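# Mount centrifuge rotor and knob, or hold if expired

## Task

The date is 21 December 2026. Check the rotor's expiry date printed on the card on the centrifuge. If that date has passed, do not install the rotor: leave it where it is and place the HOLD block on top of it. Otherwise, lower the rotor until it sits fully down on the centrifuge drive, then thread the knob onto the tip of the shaft, turn it down until it meets the rotor and tighten it firmly. Never drop the rotor.

## Robot and tools

Robot: two arms, left_arm and right_arm, each with six revolute joints and a parallel-jaw gripper. Joint order, always and everywhere: shoulder pan, shoulder lift, elbow, wrist 1, wrist 2, wrist 3. Each gripper has a bar-shaped block sticking about 10 cm out from the wrist 3 axis toward the gripper's +x; it turns with the hand.

Frames: the scene frame has its origin at table-top height halfway between the nominal arm bases, +z up, +x out over the table, left_arm on the +y side (not necessarily on an image's left). Calibrated bases: left_arm at (-0.042, +0.449, 0) m, right_arm at (-0.025, -0.468, 0) m, each yawed very slightly. Each arm's hand position, orientation, velocities and wrist-camera pose are reported in that arm's own base frame; fixed cameras and the table use the scene frame. Reported hand poses may be off by a few cm, more at long reach. Gripper axes: fingers point along +z, jaws open and close along y. end_effector_position is the spot between the pads when shut; fingertips extend about 19 mm past it closed, 6 mm open.

A row is 18 numbers: left_arm's 6 joint angles, then its gripper position, force_limit, speed; then the same 9 for right_arm. Always send all 18, even if one arm stays put. Joint numbers are absolute target angles in radians (not offsets). Stated ranges: pan, shoulder lift, wrists -6.283 to 6.283; elbow -3.142 to 3.142. A target more than 0.010 rad outside a range and beyond the joint's last reading is refused; a target past the real end is clipped there, possibly reported as "joint sent to its limit". Gripper numbers are each in [-1, 1] and are commands, not offsets: position +1 = open 85 mm, about -0.8 = pads touching, -1 = close until blocked. force_limit and speed shape grip strength (roughly 30 to 245 N per pad depending on settings and how wide the fingers start); speed -1/0/+1 gives about 20/85/150 mm/s. Both start at +1. To leave a gripper unchanged, resend the exact numbers you last used; 0 is a real command. New force or speed only apply after a position change of at least 0.01.

Tools:
execute_actions(actions, cameras): actions is a list of actions; each action is up to 15 rows at 1/30 s each, the last row held to fill 15 steps (0.5 s). An empty list just reports state and images. cameras selects names; omitted/null/["all"] gives all, [] gives none.
move(target, speed, blend, blocking, cameras): target is one 18-number row or a list of up to 15 rows (absolute joint goals plus gripper commands). All joints of both arms interpolate together, so hands trace curves; no collision avoidance. speed is rad/s for the joint with farthest to travel, 0.01 to 3.14, default 0.5, one value or one per target. blend (rad) rounds corners between list targets; 0 means stop at each. Whole list shares 10 s; paths of at least 0.5 s. Gripper changes on later targets are applied only after arriving and settling. blocking=false returns after about 0.5 s while the move keeps going; a new move replaces it. The result adds a "move:" line: done, off_target (resting over 0.01 rad from goal), moving, held (a check withheld steps) or fault, possibly with limits=held.
wait(seconds 0 to 10): lets time pass holding last commands; a running move continues.
stop(): brakes the running move; fingers continue.
zoom_image(camera, region [x0,y0,x1,y1] pixels, at most 504x504): closer look at the newest image of cam_high, cam_low, cam_left_wrist or cam_right_wrist. Useful for reading the date card.
finished_scene(scene=1): ends the scene permanently.

Drive limits: joint targets advance at most 2.09 (pan, lift), 2.62 (elbow), 3.14 (wrists) rad/s, and stay within a fixed lead of measured angles; targets that would jump the hand over 70 mm are scaled back. Motion lags commands about 0.15 s, so big moves may need several actions. To hold a joint still, resend its "Joint targets" value.

Result lines: Joint positions, Joint velocities ("within noise" when still), Joint targets, Joint torques (whole drive output, offset and noisy, positive toward larger angle), Tool commands, per-gripper end_effector_position/quat_wxyz/velocities, position_measured (counts: 3 open, ~78 = 60 mm, 130 = 40 mm, 180 = 20 mm, 230 closed), object_status (0 moving, 1 blocked opening, 2 blocked closing = holding, 3 reached target or fully shut). To grip, send -1 and confirm status 2. "joint command not followed" means the inter-arm clearance check altered targets.

Hazards: contact torque at a joint's limit (pan/lift 306, elbow 139, wrists 52 N m, held weight included) or roughly 150 N external force stops that arm for 10 s; it goes limp, so release a grip that pins it. Arms are stiff: commanding even slightly past firm contact can fault. Faster moves hit harder. Avoid arm-to-arm contact, including closing a gripper on the other's fingers. Sustained loads or stretched poses heat motors; MOTOR HOT warns at 70 °C, braking at 85 °C for 30 to 60 s. Do not drop the rotor, release moving parts, slam or push hard, twist hard on the gripper, squeeze a part still resting on something, or let anything leave the table. Objects may be nudged occasionally. The result must stay correct after the robot lets go.

Cameras: cam_high and cam_low fixed (504x504), wrist cameras 672x504, with pinhole+radial calibrations given; they may be slightly off.

Each tool is called after "Request:" as name([rows], argument=value, ...), one row to a line, values as JSON.

## Session

Request:
execute_actions(actions=[])

Scene clock: 0.00 s.
left_arm: end_effector_position=(+0.9491, -0.4590, +0.3740) position_measured=3 object_status=3 end_effector_quat_wxyz=(+0.089, +0.941, +0.229, +0.233) | right_arm: end_effector_position=(+0.6309, -0.2173, +0.3570) position_measured=3 object_status=3 end_effector_quat_wxyz=(-0.307, +0.638, +0.477, +0.520)
Joint positions: left_arm=[2.452 -1.129 1.453 -2.331 -1.309 2.033] | right_arm=[2.165 -1.378 1.849 -0.943 -0.636 0.28]
Joint velocities: within noise
Joint torques (N m): no reading
Joint targets: left_arm=[2.452 -1.129 1.453 -2.331 -1.309 2.033] | right_arm=[2.165 -1.378 1.849 -0.943 -0.636 0.280]
Tool commands: left_gripper/position=+1.0 left_gripper/force_limit=+1.0 left_gripper/speed=+1.0 right_gripper/position=+1.0 right_gripper/force_limit=+1.0 right_gripper/speed=+1.0

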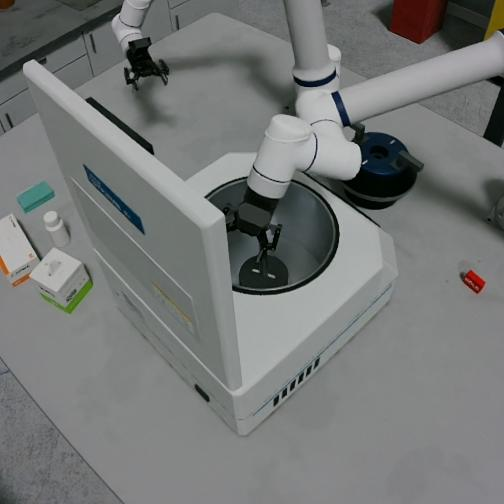

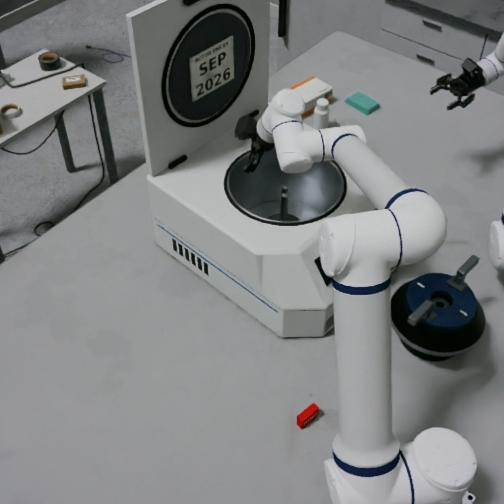

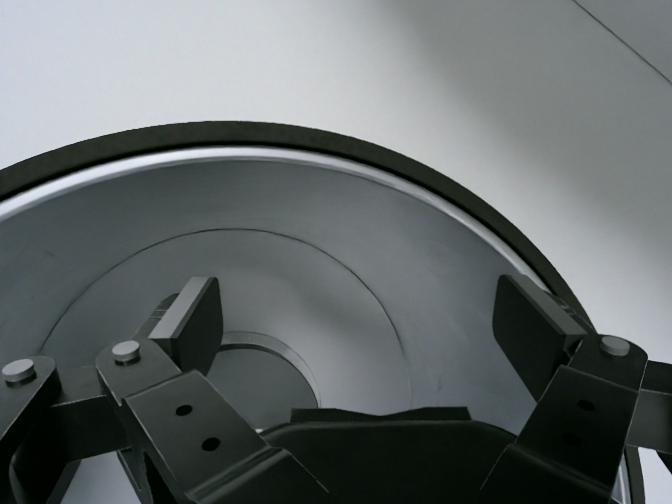

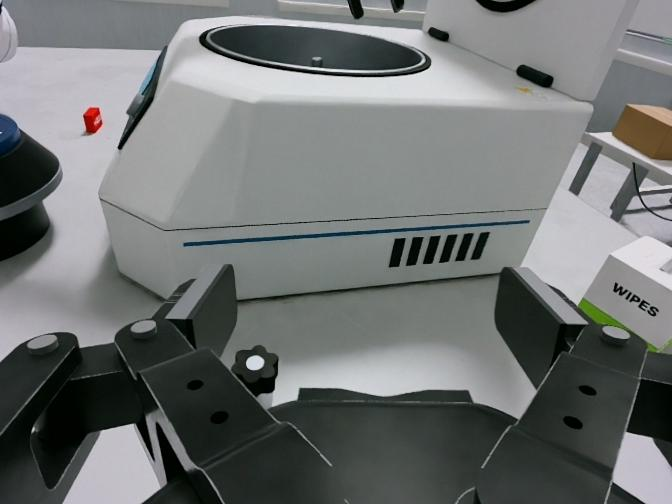

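Request:
zoom_image(camera="cam_low", region=[160, 10, 260, 130])

Request:
zoom_image(camera="cam_low", region=[270, 240, 500, 440])

Request:
zoom_image(camera="cam_high", region=[320, 110, 504, 300])

Scaled by 4.200.

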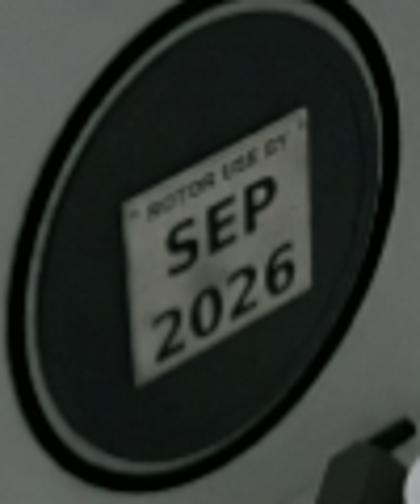

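Scaled by 2.191.

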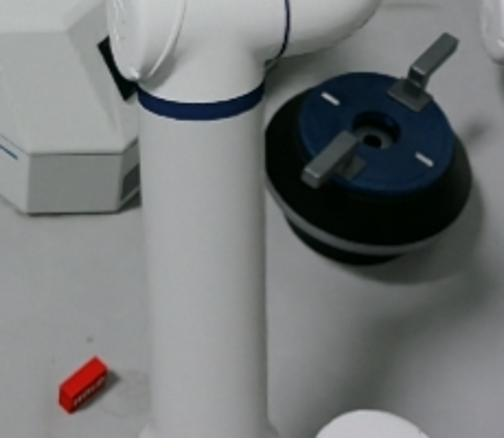

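Scaled by 2.653.

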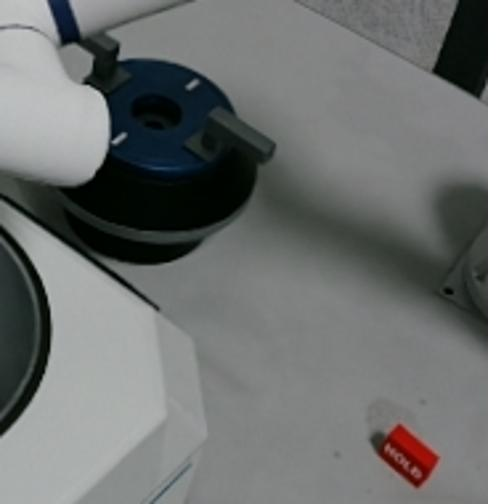

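Request:
zoom_image(camera="cam_high", region=[450, 260, 504, 310])

Request:
zoom_image(camera="cam_low", region=[280, 390, 340, 440])

Request:
zoom_image(camera="cam_low", region=[380, 240, 500, 370])

Scaled by 9.333.

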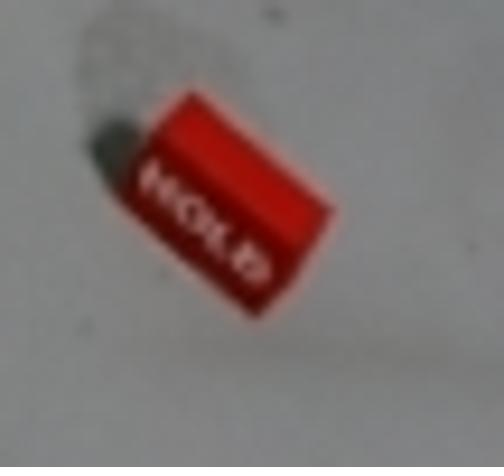

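Scaled by 8.400.

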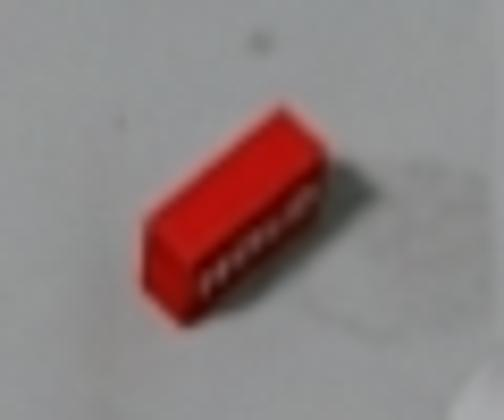

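Scaled by 3.877.

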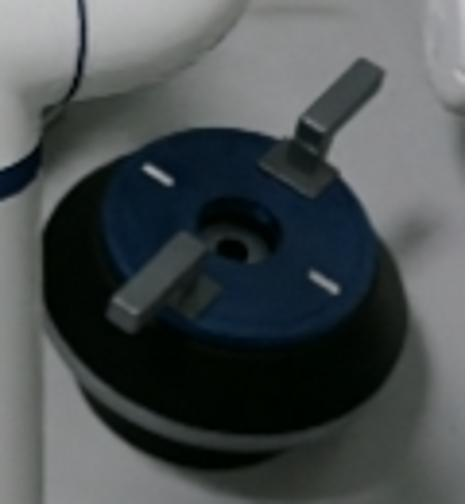

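Request:
move([
  [2.452,-1.479,1.453,-2.331,-1.309,2.033,1,1,1,2.165,-1.378,1.849,-0.943,-0.636,0.28,1,1,1],
  [2.6245,-1.75,1.75,1.5708,1.5708,4.414,1,1,1,2.165,-1.378,1.849,-0.943,-0.636,0.28,1,1,1],
], blend=[0.1,0], speed=[0.5,1.0])

Scene clock: 9.23 s.
left_arm: end_effector_position=(+0.3863, -0.0155, +0.5205) position_measured=3 object_status=3 end_effector_quat_wxyz=(+0.000, +0.780, +0.626, +0.000) | right_arm: end_effector_position=(+0.6308, -0.2175, +0.3574) position_measured=3 object_status=3 end_effector_quat_wxyz=(-0.307, +0.638, +0.478, +0.520)
Joint positions: left_arm=[2.624 -1.75 1.75 1.571 1.571 4.414] | right_arm=[2.165 -1.378 1.849 -0.943 -0.636 0.28]
Joint torques (N m): left_arm=[9.62 -39.27 -31.22 7.76 2.48 3.45] | right_arm=[-7.89 -46.92 -68.34 1.99 -1.17 -2.37]
Joint targets: left_arm=[2.625 -1.750 1.750 1.571 1.571 4.414] | right_arm=[2.165 -1.378 1.849 -0.943 -0.636 0.280]
move: done
camera_calibration:
cam_left_wrist: T_world_to_cam=[[0.971674, -0.234484, 0.0294333, -0.389984], [-0.229878, -0.908918, 0.347886, -0.0847711], [-0.0548213, -0.344798, -0.937075, 0.632096], [0, 0, 0, 1]] pos_world=[0.394103, 0.0494506, 0.633291]
cam_right_wrist: T_world_to_cam=[[0.93419, -0.340068, 0.107901, -0.690262], [-0.123121, -0.59114, -0.797117, 0.247649], [0.334858, 0.731374, -0.594106, 0.284736], [0, 0, 0, 1]] pos_world=[0.579981, -0.296589, 0.441048]

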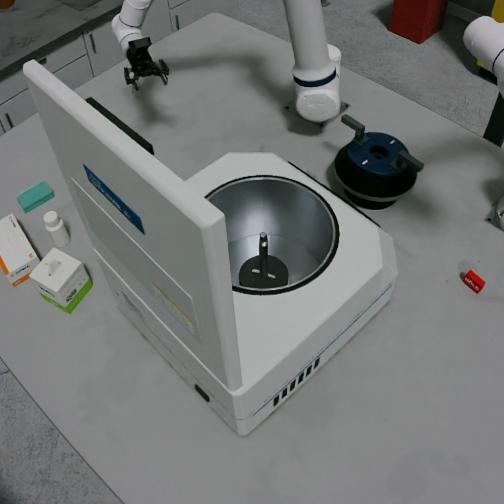

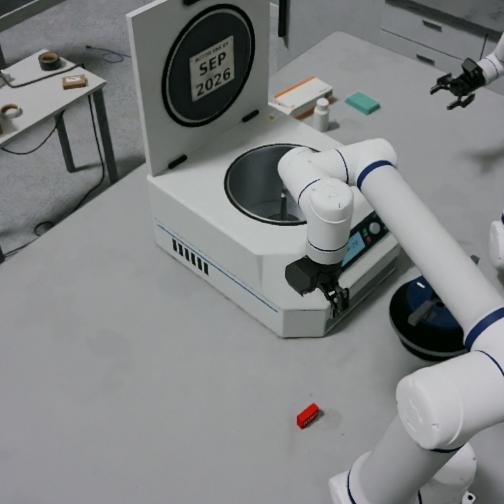

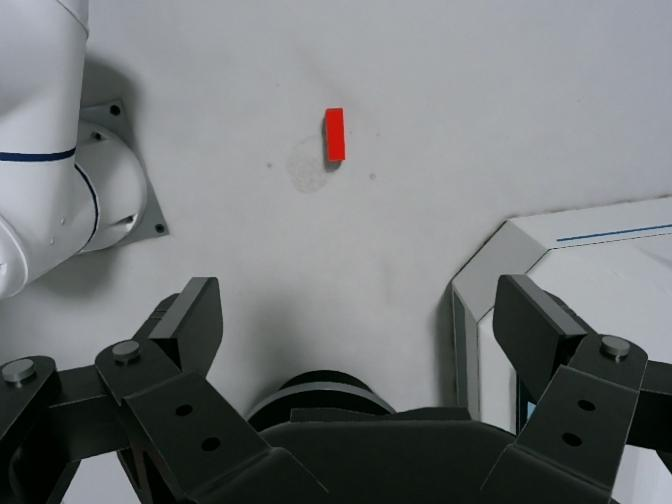

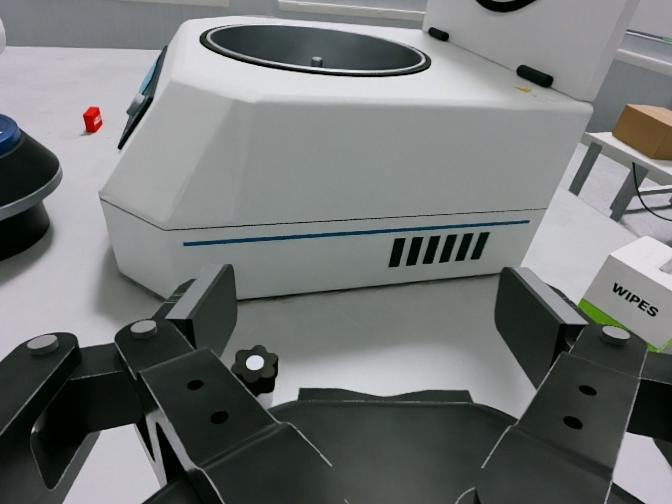

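Request:
zoom_image(camera="cam_left_wrist", region=[280, 90, 390, 180])

Scaled by 4.582.

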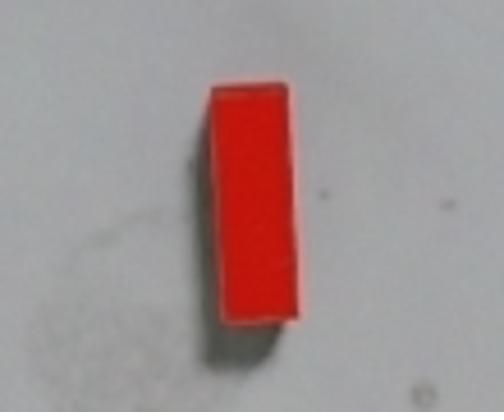

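Request:
move(target=[2.6493,-1.5573,2.1719,0.9562,1.5708,4.4156,1,1,1,2.165,-1.378,1.849,-0.943,-0.636,0.28,1,1,1], cameras=["cam_left_wrist","cam_low"])

Scene clock: 11.67 s.
left_arm: end_effector_position=(+0.3984, -0.0122, +0.2011) position_measured=3 object_status=3 end_effector_quat_wxyz=(+0.000, +0.773, +0.635, +0.000) | right_arm: end_effector_position=(+0.6308, -0.2175, +0.3574) position_measured=3 object_status=3 end_effector_quat_wxyz=(-0.307, +0.638, +0.478, +0.520)
Joint positions: left_arm=[2.649 -1.557 2.172 0.956 1.571 4.416] | right_arm=[2.165 -1.378 1.849 -0.943 -0.636 0.28]
Joint torques (N m): left_arm=[10.47 -16.25 -23.98 3.12 0.5 3.07] | right_arm=[-7.25 -46.39 -68.09 1.8 -1.11 -2.22]
Joint targets: left_arm=[2.649 -1.557 2.172 0.956 1.571 4.416] | right_arm=[2.165 -1.378 1.849 -0.943 -0.636 0.280]
move: done
camera_calibration:
cam_left_wrist: T_world_to_cam=[[0.976839, -0.211967, 0.0292502, -0.393274], [-0.208741, -0.913945, 0.348041, 0.0234767], [-0.04704, -0.346085, -0.937023, 0.33143], [0, 0, 0, 1]] pos_world=[0.404657, 0.0527983, 0.31389]
Images, in order (width x height): cam_low 504x504, cam_left_wrist 672x504.

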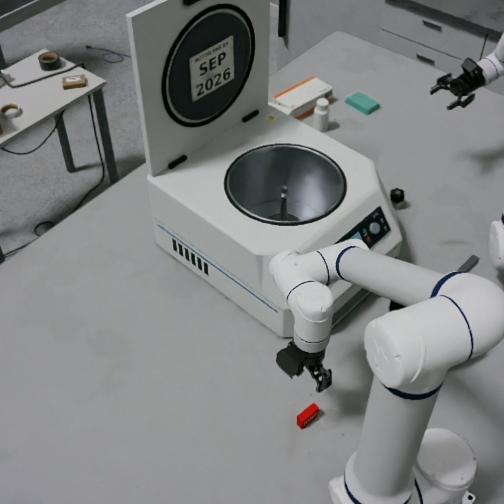

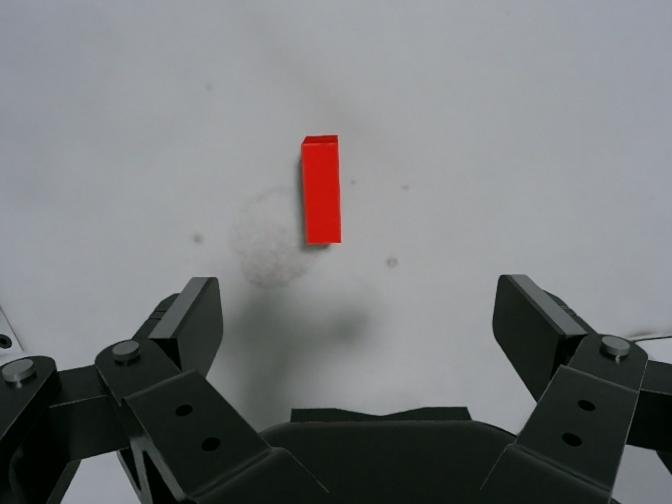

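Request:
move(target=[2.6316,-1.4427,2.2803,0.7332,1.5708,4.3857,1,1,1,2.165,-1.378,1.849,-0.943,-0.636,0.28,1,1,1], cameras=["cam_left_wrist","cam_low"])

Scene clock: 13.10 s.
left_arm: end_effector_position=(+0.3858, -0.0124, +0.1011) position_measured=3 object_status=3 end_effector_quat_wxyz=(+0.000, +0.769, +0.639, +0.000) | right_arm: end_effector_position=(+0.6308, -0.2175, +0.3574) position_measured=3 object_status=3 end_effector_quat_wxyz=(-0.307, +0.638, +0.478, +0.520)
Joint positions: left_arm=[2.632 -1.443 2.28 0.733 1.571 4.386] | right_arm=[2.165 -1.378 1.849 -0.943 -0.636 0.28]
Joint torques (N m): left_arm=[-13.3 -24.86 -18.07 3.22 -0.03 -2.99] | right_arm=[-7.03 -47.25 -67.35 1.91 -1.16 -2.35]
Joint targets: left_arm=[2.632 -1.443 2.280 0.733 1.571 4.386] | right_arm=[2.165 -1.378 1.849 -0.943 -0.636 0.280]
move: done
camera_calibration:
cam_left_wrist: T_world_to_cam=[[0.97935, -0.200052, 0.0292145, -0.378854], [-0.19758, -0.91642, 0.348046, 0.0511726], [-0.0428545, -0.346631, -0.937022, 0.235461], [0, 0, 0, 1]] pos_world=[0.391232, 0.0527232, 0.21389]
Images, in order (width x height): cam_low 504x504, cam_left_wrist 672x504.

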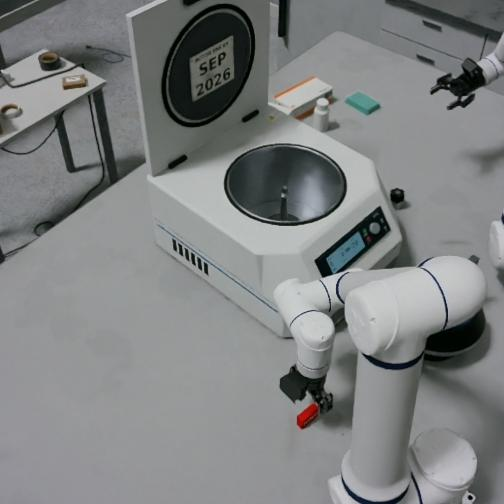

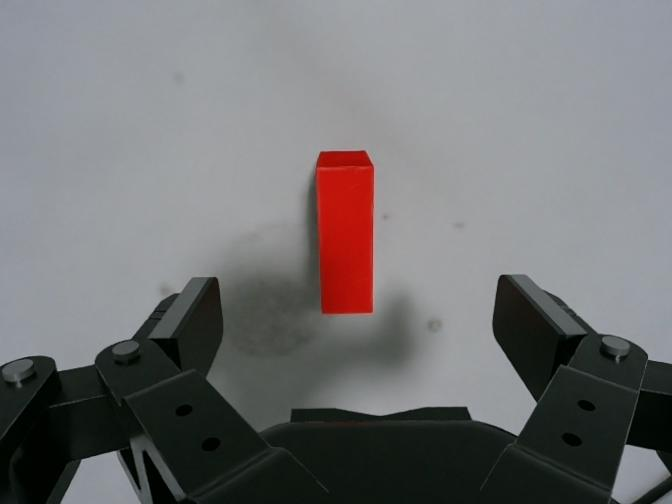

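Request:
move([
  [2.6316,-1.3826,2.3030,0.6504,1.5708,4.3857,1,1,1,2.165,-1.378,1.849,-0.943,-0.636,0.28,1,1,1],
  [2.6316,-1.3173,2.3209,0.5672,1.5708,4.3857,1,1,1,2.165,-1.378,1.849,-0.943,-0.636,0.28,1,1,1],
], blend=[0.03,0], speed=[0.2,0.12], cameras=["cam_left_wrist","cam_low"])

Request:
zoom_image(camera="cam_low", region=[270, 350, 370, 450])

Scene clock: 15.00 s.
left_arm: end_effector_position=(+0.3860, -0.0125, +0.0292) position_measured=3 object_status=3 end_effector_quat_wxyz=(+0.000, +0.769, +0.639, +0.000) | right_arm: end_effector_position=(+0.6308, -0.2175, +0.3574) position_measured=3 object_status=3 end_effector_quat_wxyz=(-0.307, +0.638, +0.478, +0.520)
Joint positions: left_arm=[2.632 -1.318 2.321 0.567 1.571 4.386] | right_arm=[2.165 -1.378 1.849 -0.943 -0.636 0.28]
Joint torques (N m): left_arm=[-10.22 -22.42 -11.38 3.91 -0.66 -3.29] | right_arm=[-7.54 -46.88 -68.04 1.72 -1.09 -2.34]
Joint targets: left_arm=[2.632 -1.317 2.321 0.567 1.571 4.386] | right_arm=[2.165 -1.378 1.849 -0.943 -0.636 0.280]
move: done
camera_calibration:
cam_left_wrist: T_world_to_cam=[[0.979353, -0.200035, 0.0292079, -0.377069], [-0.197562, -0.916424, 0.348046, 0.0761578], [-0.0428545, -0.34663, -0.937022, 0.168067], [0, 0, 0, 1]] pos_world=[0.391532, 0.0526232, 0.14199]
Images, in order (width x height): cam_low 504x504, cam_left_wrist 672x504.

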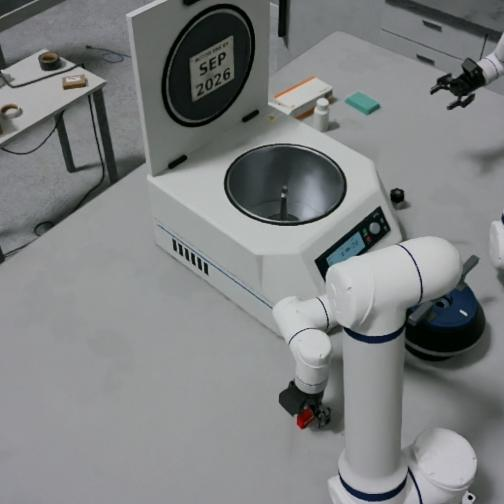

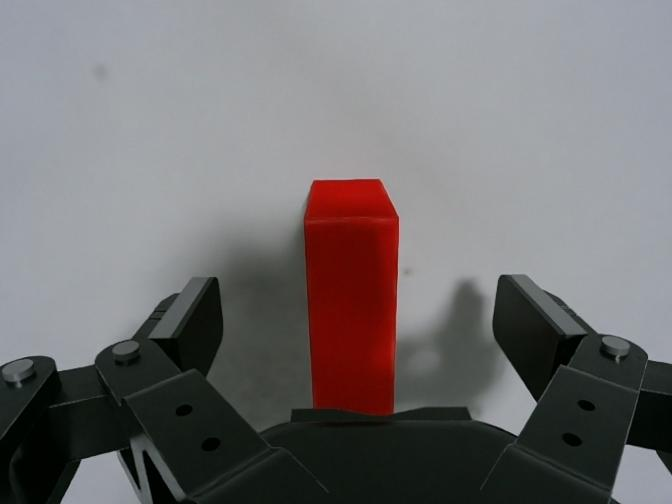

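Scaled by 5.040.

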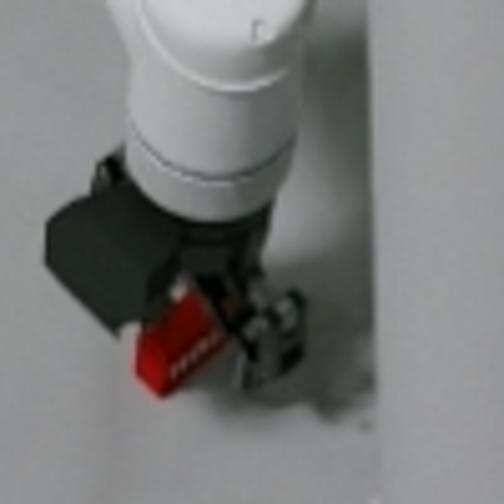

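Request:
zoom_image(camera="cam_left_wrist", region=[200, 160, 520, 400])

Request:
zoom_image(camera="cam_low", region=[285, 390, 345, 440])

Scaled by 1.575.

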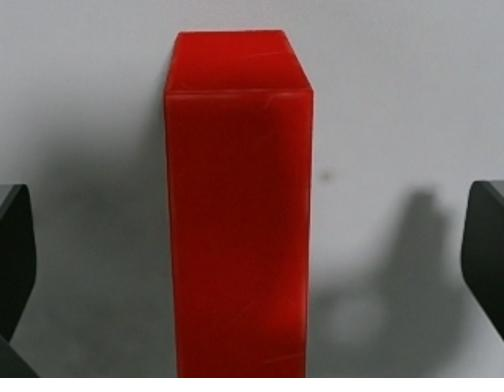

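Scaled by 8.400.

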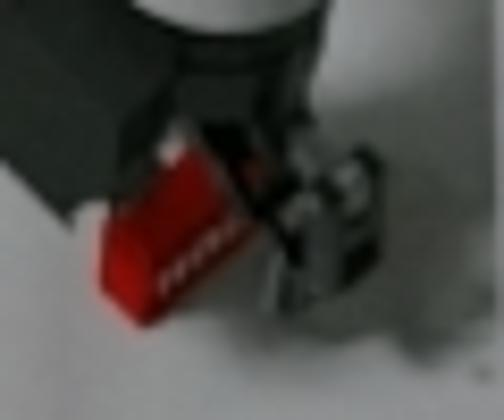

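Request:
move(target=[2.6316,-1.3173,2.3209,0.5672,1.5708,4.3857,-1,-0.7,-0.8,2.165,-1.378,1.849,-0.943,-0.636,0.28,1,1,1], cameras=["cam_left_wrist","cam_low"])

Scene clock: 17.83 s.
left_arm: end_effector_position=(+0.3860, -0.0125, +0.0291) position_measured=176 object_status=2 end_effector_quat_wxyz=(+0.000, +0.769, +0.639, +0.000) | right_arm: end_effector_position=(+0.6308, -0.2175, +0.3574) position_measured=3 object_status=3 end_effector_quat_wxyz=(-0.307, +0.638, +0.478, +0.520)
Joint positions: left_arm=[2.632 -1.317 2.321 0.567 1.571 4.386] | right_arm=[2.165 -1.378 1.849 -0.943 -0.636 0.28]
Joint torques (N m): left_arm=[-7.82 -26.15 -10.39 3.6 -0.8 -2.73] | right_arm=[-7.69 -47.55 -67.5 1.75 -1.2 -2.44]
Joint targets: left_arm=[2.632 -1.317 2.321 0.567 1.571 4.386] | right_arm=[2.165 -1.378 1.849 -0.943 -0.636 0.280]
move: done
camera_calibration:
cam_left_wrist: T_world_to_cam=[[0.979352, -0.200043, 0.0291892, -0.377062], [-0.197567, -0.916456, 0.34796, 0.0762086], [-0.0428565, -0.346543, -0.937055, 0.167975], [0, 0, 0, 1]] pos_world=[0.391532, 0.0526235, 0.14189]
Images, in order (width x height): cam_low 504x504, cam_left_wrist 672x504.

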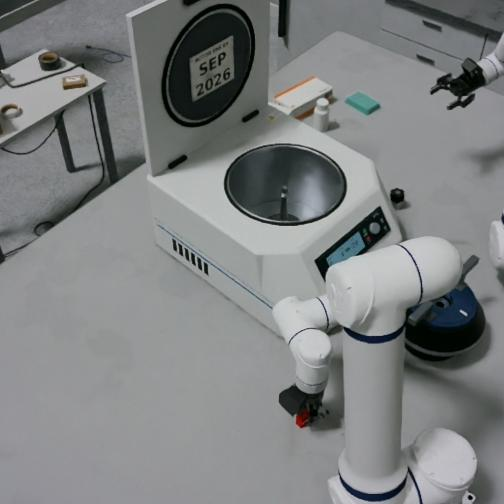

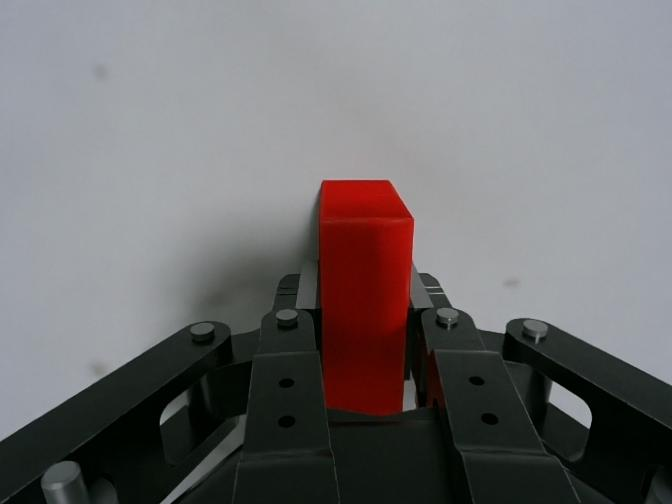

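Request:
move([
  [2.6316,-1.5174,2.2418,0.8464,1.5708,4.3857,-1,-0.7,-0.8,2.165,-1.378,1.849,-0.943,-0.636,0.28,1,1,1],
  [2.6316,-1.6757,2.0827,1.1638,1.5708,4.3857,-1,-0.7,-0.8,2.165,-1.378,1.849,-0.943,-0.636,0.28,1,1,1],
  [1.8491,-1.3646,1.5702,1.3652,1.5708,3.5159,-1,-0.7,-0.8,2.165,-1.378,1.849,-0.943,-0.636,0.28,1,1,1],
], blend=[0.05,0.12,0], speed=[0.25,0.4,0.5])

Scene clock: 22.63 s.
left_arm: end_effector_position=(+0.3265, -0.4962, +0.4007) position_measured=176 object_status=2 end_effector_quat_wxyz=(+0.000, +0.740, +0.672, +0.000) | right_arm: end_effector_position=(+0.6308, -0.2175, +0.3574) position_measured=3 object_status=3 end_effector_quat_wxyz=(-0.307, +0.638, +0.478, +0.520)
Joint positions: left_arm=[1.849 -1.365 1.57 1.365 1.571 3.516] | right_arm=[2.165 -1.378 1.849 -0.943 -0.636 0.28]
Joint torques (N m): left_arm=[-13.34 -39.79 -44.15 7.51 -0.25 -4.04] | right_arm=[-7.54 -47.15 -67.97 1.85 -1.34 -2.41]
Joint targets: left_arm=[1.849 -1.365 1.570 1.365 1.571 3.516] | right_arm=[2.165 -1.378 1.849 -0.943 -0.636 0.280]
move: done
camera_calibration:
cam_left_wrist: T_world_to_cam=[[0.993065, -0.113866, 0.0292582, -0.388064], [-0.116908, -0.930166, 0.348028, -0.54129], [-0.0124135, -0.349035, -0.937028, 0.334838], [0, 0, 0, 1]] pos_world=[0.326248, -0.430807, 0.51349]
cam_right_wrist: T_world_to_cam=[[0.93419, -0.340068, 0.107901, -0.690262], [-0.123121, -0.59114, -0.797117, 0.247649], [0.334858, 0.731374, -0.594106, 0.284736], [0, 0, 0, 1]] pos_world=[0.579981, -0.296589, 0.441048]

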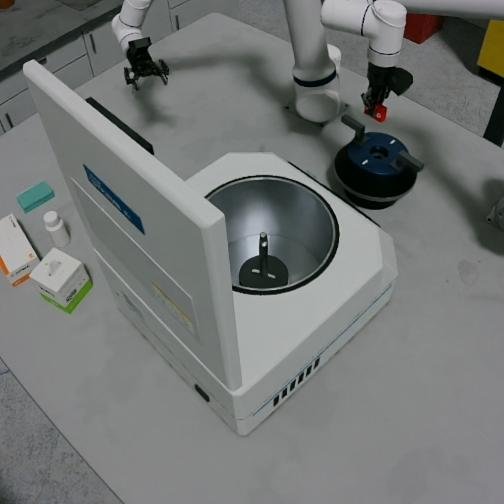

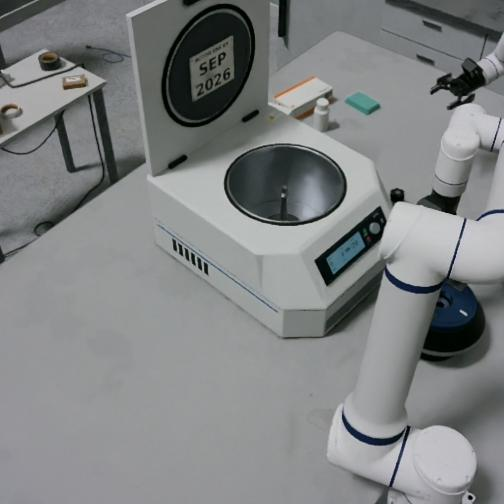

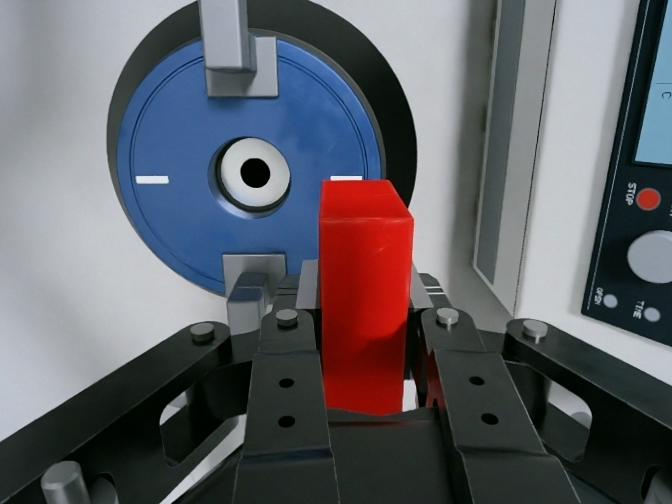

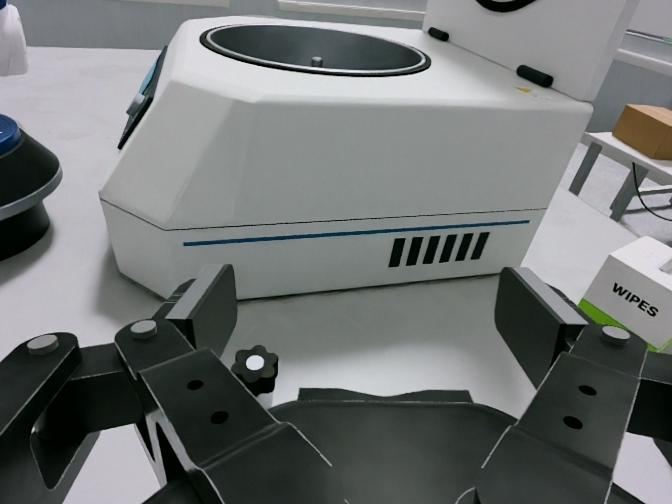

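Request:
move(target=[1.8548,-1.3124,1.6873,1.1959,1.5708,3.5211,-1,-0.7,-0.8,2.165,-1.378,1.849,-0.943,-0.636,0.28,1,1,1], speed=0.25, cameras=["cam_left_wrist","cam_high"])

Request:
zoom_image(camera="cam_left_wrist", region=[0, 0, 500, 400])

Request:
zoom_image(camera="cam_high", region=[310, 60, 450, 220])

Scene clock: 24.23 s.
left_arm: end_effector_position=(+0.3302, -0.4979, +0.3010) position_measured=176 object_status=2 end_effector_quat_wxyz=(+0.000, +0.740, +0.673, +0.000) | right_arm: end_effector_position=(+0.6308, -0.2175, +0.3574) position_measured=3 object_status=3 end_effector_quat_wxyz=(-0.307, +0.638, +0.478, +0.520)
Joint positions: left_arm=[1.855 -1.312 1.687 1.196 1.571 3.521] | right_arm=[2.165 -1.378 1.849 -0.943 -0.636 0.28]
Joint torques (N m): left_arm=[10.4 -41.85 -29.46 3.03 0.23 3.36] | right_arm=[-7.96 -46.47 -68.15 1.88 -1.15 -2.29]
Joint targets: left_arm=[1.855 -1.312 1.687 1.196 1.571 3.521] | right_arm=[2.165 -1.378 1.849 -0.943 -0.636 0.280]
move: done
camera_calibration:
cam_left_wrist: T_world_to_cam=[[0.993126, -0.113334, 0.0292691, -0.388907], [-0.116414, -0.930233, 0.348015, -0.507915], [-0.0122149, -0.34903, -0.937032, 0.240809], [0, 0, 0, 1]] pos_world=[0.330047, -0.432506, 0.41379]
Images, in order (width x height): cam_high 504x504, cam_left_wrist 672x504.

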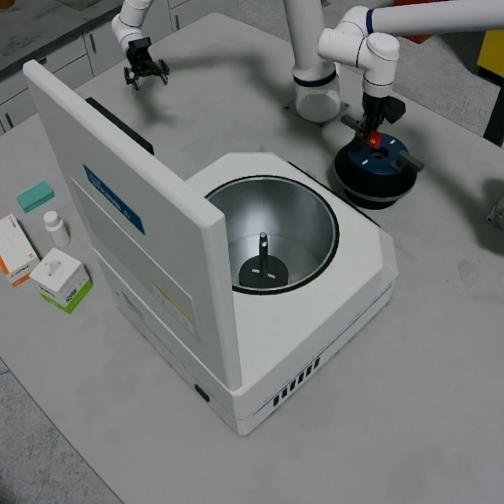

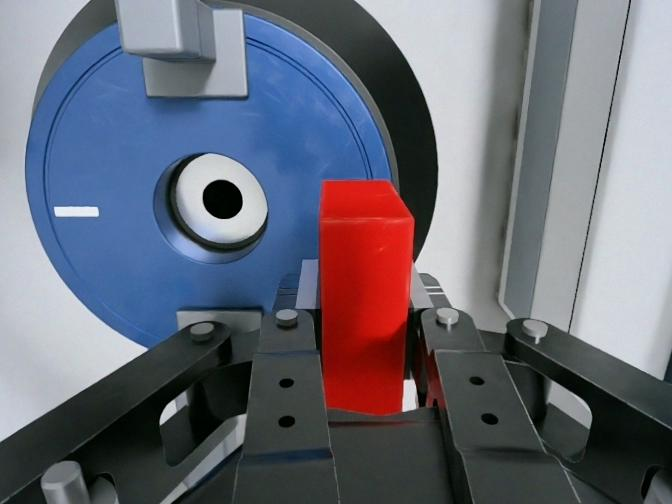

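Scaled by 1.008.

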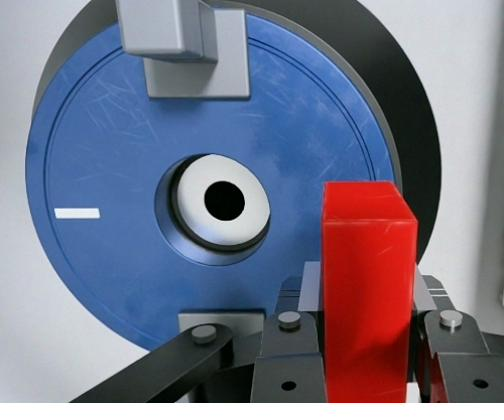

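Scaled by 3.150.

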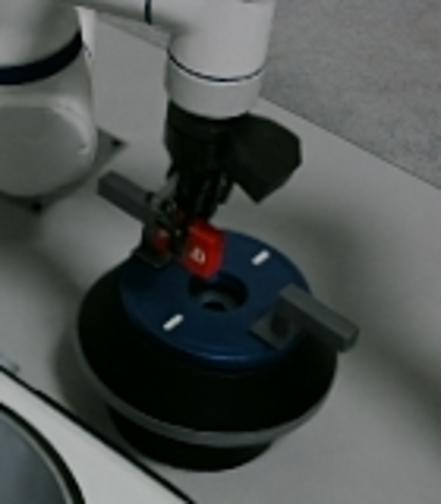

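Request:
move(target=[1.8548,-1.2714,1.7484,1.0938,1.5708,3.5211,-1,-0.7,-0.8,2.165,-1.378,1.849,-0.943,-0.636,0.28,1,1,1], speed=0.12)

Request:
zoom_image(camera="cam_high", region=[330, 100, 430, 210])

Scene clock: 26.10 s.
left_arm: end_effector_position=(+0.3303, -0.4981, +0.2410) position_measured=176 object_status=2 end_effector_quat_wxyz=(+0.000, +0.740, +0.673, +0.000) | right_arm: end_effector_position=(+0.6308, -0.2175, +0.3574) position_measured=3 object_status=3 end_effector_quat_wxyz=(-0.307, +0.638, +0.478, +0.520)
Joint positions: left_arm=[1.855 -1.272 1.748 1.094 1.571 3.521] | right_arm=[2.165 -1.378 1.849 -0.943 -0.636 0.28]
Joint torques (N m): left_arm=[7.76 -42.78 -26.89 4.03 -0.37 3.49] | right_arm=[-7.12 -47.18 -67.66 1.87 -1.23 -2.18]
Joint targets: left_arm=[1.855 -1.271 1.748 1.094 1.571 3.521] | right_arm=[2.165 -1.378 1.849 -0.943 -0.636 0.280]
move: done
camera_calibration:
cam_left_wrist: T_world_to_cam=[[0.993126, -0.113334, 0.0292691, -0.387174], [-0.116414, -0.930233, 0.348015, -0.48722], [-0.0122149, -0.34903, -0.937032, 0.184517], [0, 0, 0, 1]] pos_world=[0.330047, -0.432706, 0.35379]
cam_right_wrist: T_world_to_cam=[[0.93419, -0.340068, 0.107901, -0.690262], [-0.123121, -0.59114, -0.797117, 0.247649], [0.334858, 0.731374, -0.594106, 0.284736], [0, 0, 0, 1]] pos_world=[0.579981, -0.296589, 0.441048]

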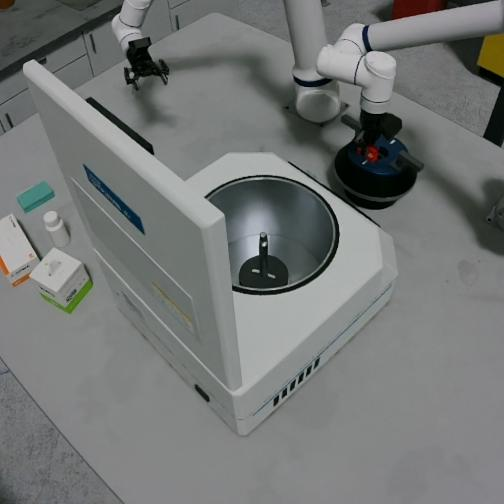

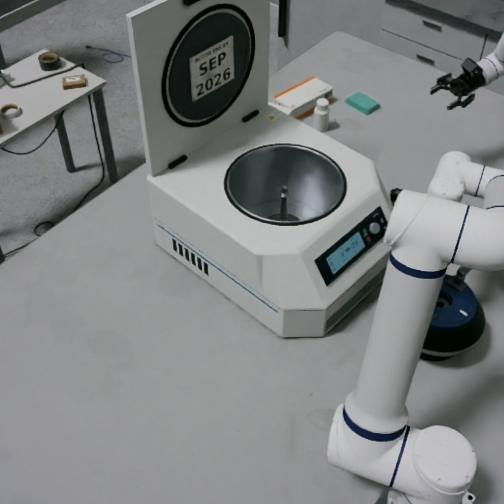

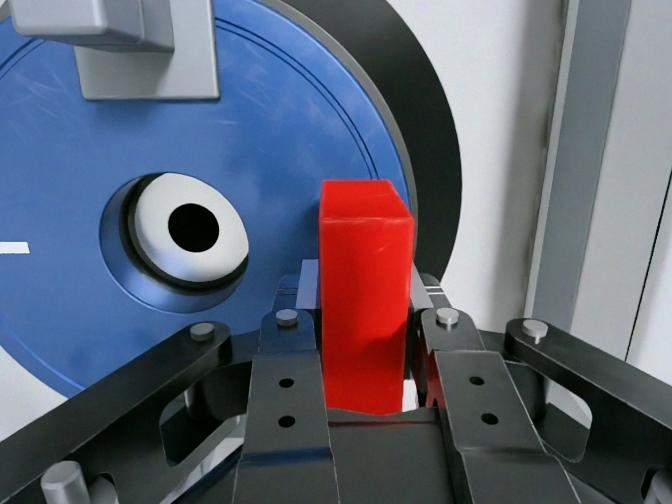

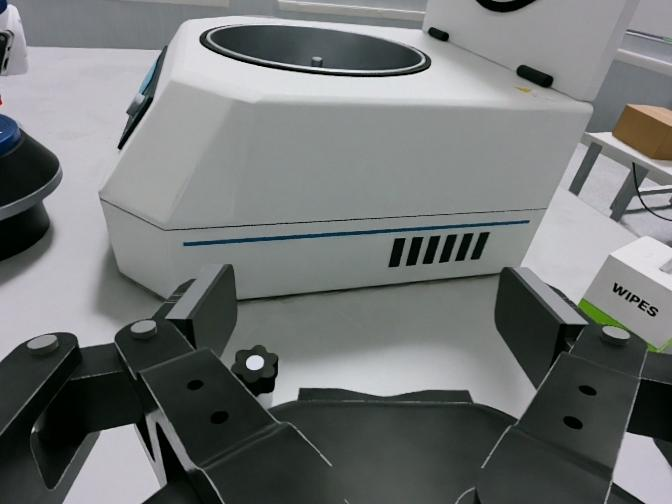

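Scaled by 4.582.

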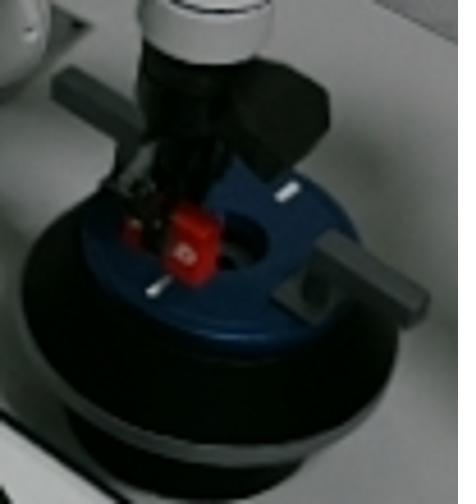

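Request:
move(target=[1.8548,-1.2557,1.7666,1.0599,1.5708,3.5211,-1,-0.7,-0.8,2.165,-1.378,1.849,-0.943,-0.636,0.28,1,1,1], speed=0.08, cameras=["cam_high","cam_left_wrist","cam_right_wrist"])

Request:
zoom_image(camera="cam_high", region=[345, 120, 405, 180])

Request:
zoom_image(camera="cam_right_wrist", region=[0, 70, 80, 150])

Scene clock: 27.33 s.
left_arm: end_effector_position=(+0.3303, -0.4981, +0.2210) position_measured=176 object_status=2 end_effector_quat_wxyz=(+0.000, +0.740, +0.673, +0.000) | right_arm: end_effector_position=(+0.6308, -0.2175, +0.3574) position_measured=3 object_status=3 end_effector_quat_wxyz=(-0.307, +0.638, +0.478, +0.520)
Joint positions: left_arm=[1.855 -1.256 1.766 1.06 1.571 3.521] | right_arm=[2.165 -1.378 1.849 -0.943 -0.636 0.28]
Joint torques (N m): left_arm=[6.4 -44.08 -26.99 3.7 -0.57 2.77] | right_arm=[-7.42 -46.31 -67.65 1.55 -1.27 -2.14]
Joint targets: left_arm=[1.855 -1.256 1.767 1.060 1.571 3.521] | right_arm=[2.165 -1.378 1.849 -0.943 -0.636 0.280]
move: done
camera_calibration:
cam_left_wrist: T_world_to_cam=[[0.993126, -0.113334, 0.0292691, -0.386588], [-0.116414, -0.930233, 0.348015, -0.48026], [-0.0122149, -0.34903, -0.937032, 0.165776], [0, 0, 0, 1]] pos_world=[0.330047, -0.432706, 0.33379]
cam_right_wrist: T_world_to_cam=[[0.93419, -0.340068, 0.107901, -0.690262], [-0.123121, -0.59114, -0.797117, 0.247649], [0.334858, 0.731374, -0.594106, 0.284736], [0, 0, 0, 1]] pos_world=[0.579981, -0.296589, 0.441048]
Images, in order (width x height): cam_high 504x504, cam_left_wrist 672x504, cam_right_wrist 672x504.

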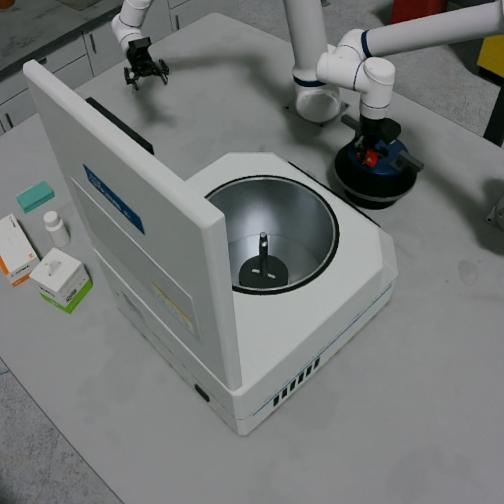

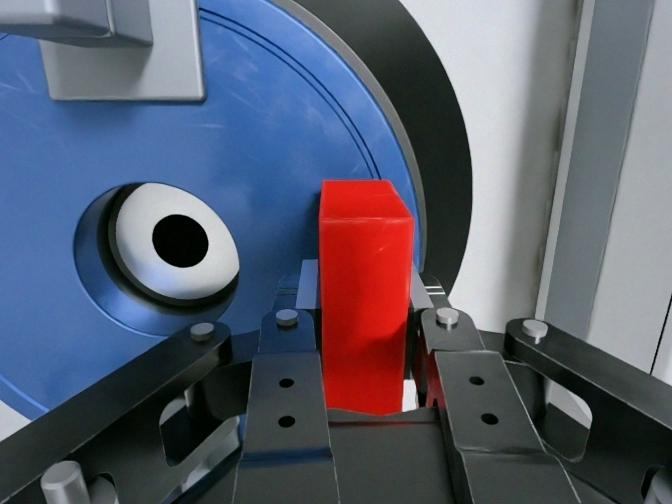

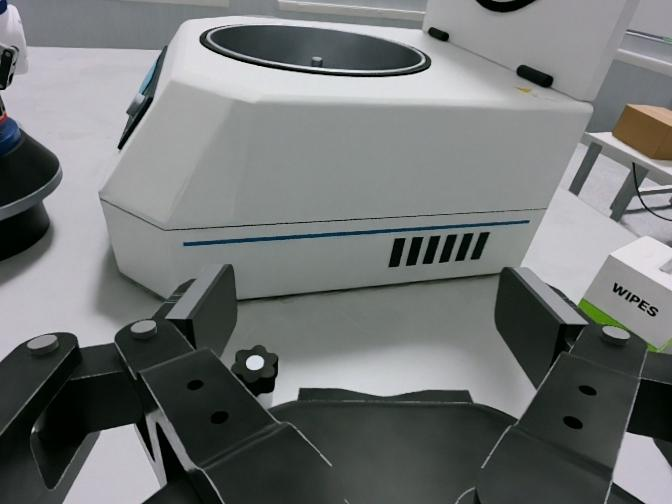

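Scaled by 8.400.

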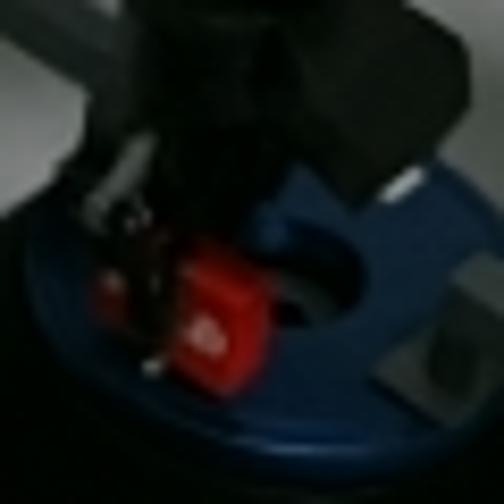

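Scaled by 6.300.

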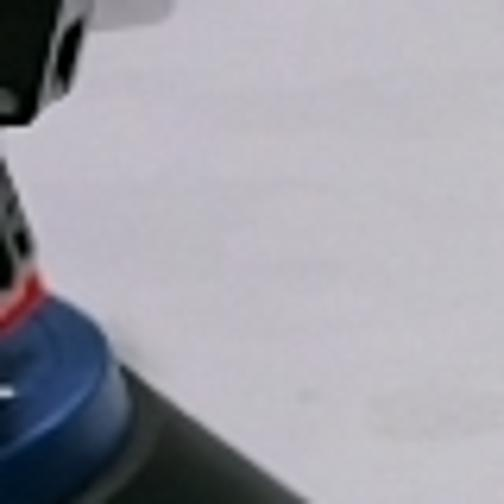

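Request:
execute_actions([
  [[1.8548,-1.2528,1.7696,1.0540,1.5708,3.5211,-1,-0.7,-0.8,2.165,-1.378,1.849,-0.943,-0.636,0.28,1,1,1],[1.8548,-1.2515,1.7709,1.0514,1.5708,3.5211,-1,-0.7,-0.8,2.165,-1.378,1.849,-0.943,-0.636,0.28,1,1,1]],
], cameras=[])

Request:
execute_actions([
  [[1.8548,-1.2502,1.7722,1.0488,1.5708,3.5211,-1,-0.7,-0.8,2.165,-1.378,1.849,-0.943,-0.636,0.28,1,1,1],[1.8548,-1.2490,1.7734,1.0463,1.5708,3.5211,-1,-0.7,-0.8,2.165,-1.378,1.849,-0.943,-0.636,0.28,1,1,1]],
], cameras=["cam_left_wrist", "cam_high"])

Request:
zoom_image(camera="cam_left_wrist", region=[200, 150, 452, 350])

Request:
zoom_image(camera="cam_high", region=[345, 130, 405, 180])

Scene clock: 28.33 s.
left_arm: end_effector_position=(+0.3303, -0.4981, +0.2158) position_measured=176 object_status=2 end_effector_quat_wxyz=(+0.000, +0.740, +0.673, +0.000) | right_arm: end_effector_position=(+0.6308, -0.2175, +0.3574) position_measured=3 object_status=3 end_effector_quat_wxyz=(-0.307, +0.638, +0.478, +0.520)
Joint positions: left_arm=[1.855 -1.252 1.771 1.051 1.571 3.521] | right_arm=[2.165 -1.378 1.849 -0.943 -0.636 0.28]
Joint torques (N m): left_arm=[3.49 -43.21 -24.93 3.41 0.06 3.2] | right_arm=[-6.1 -46.87 -68.06 1.92 -1.35 -2.34]
Joint targets: left_arm=[1.855 -1.252 1.771 1.051 1.571 3.521] | right_arm=[2.165 -1.378 1.849 -0.943 -0.636 0.280]
No camera images: "cameras" was empty.

Scene clock: 29.03 s.
left_arm: end_effector_position=(+0.3303, -0.4982, +0.2129) position_measured=176 object_status=2 end_effector_quat_wxyz=(+0.000, +0.740, +0.673, +0.000) | right_arm: end_effector_position=(+0.6308, -0.2175, +0.3574) position_measured=3 object_status=3 end_effector_quat_wxyz=(-0.307, +0.638, +0.478, +0.520)
Joint positions: left_arm=[1.855 -1.249 1.773 1.046 1.571 3.521] | right_arm=[2.165 -1.378 1.849 -0.943 -0.636 0.28]
Joint torques (N m): left_arm=[0.65 -42.03 -24.97 3.93 -0.41 3.38] | right_arm=[-7.18 -46.95 -67.59 1.91 -1.09 -2.2]
Joint targets: left_arm=[1.855 -1.249 1.773 1.046 1.571 3.521] | right_arm=[2.165 -1.378 1.849 -0.943 -0.636 0.280]
camera_calibration:
cam_left_wrist: T_world_to_cam=[[0.993126, -0.113328, 0.0292793, -0.38636], [-0.11641, -0.930201, 0.348102, -0.477515], [-0.012214, -0.349117, -0.936999, 0.158008], [0, 0, 0, 1]] pos_world=[0.330047, -0.432807, 0.32559]
Images, in order (width x height): cam_high 504x504, cam_left_wrist 672x504.

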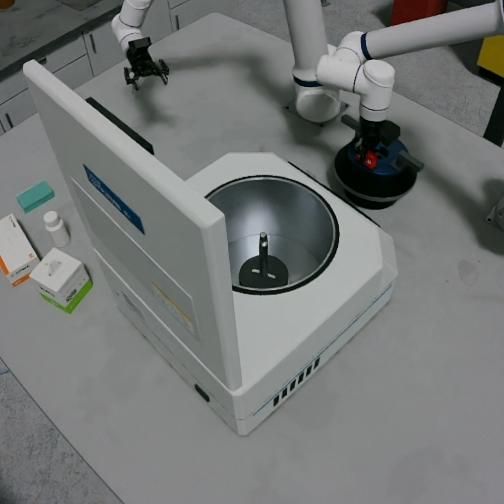

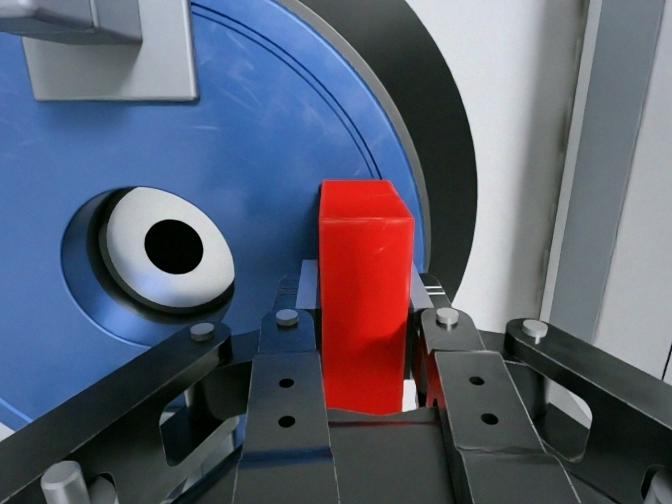

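Scaled by 2.000.

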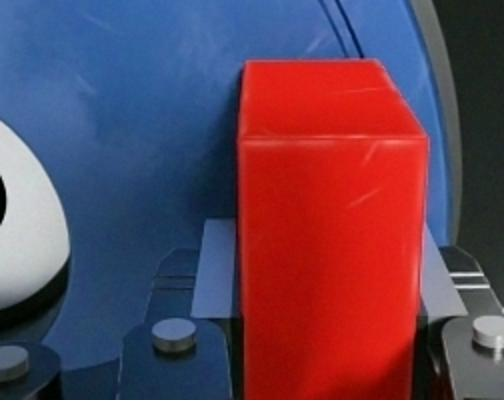

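Scaled by 8.400.

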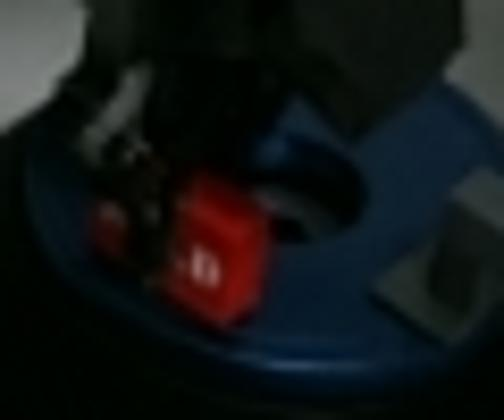

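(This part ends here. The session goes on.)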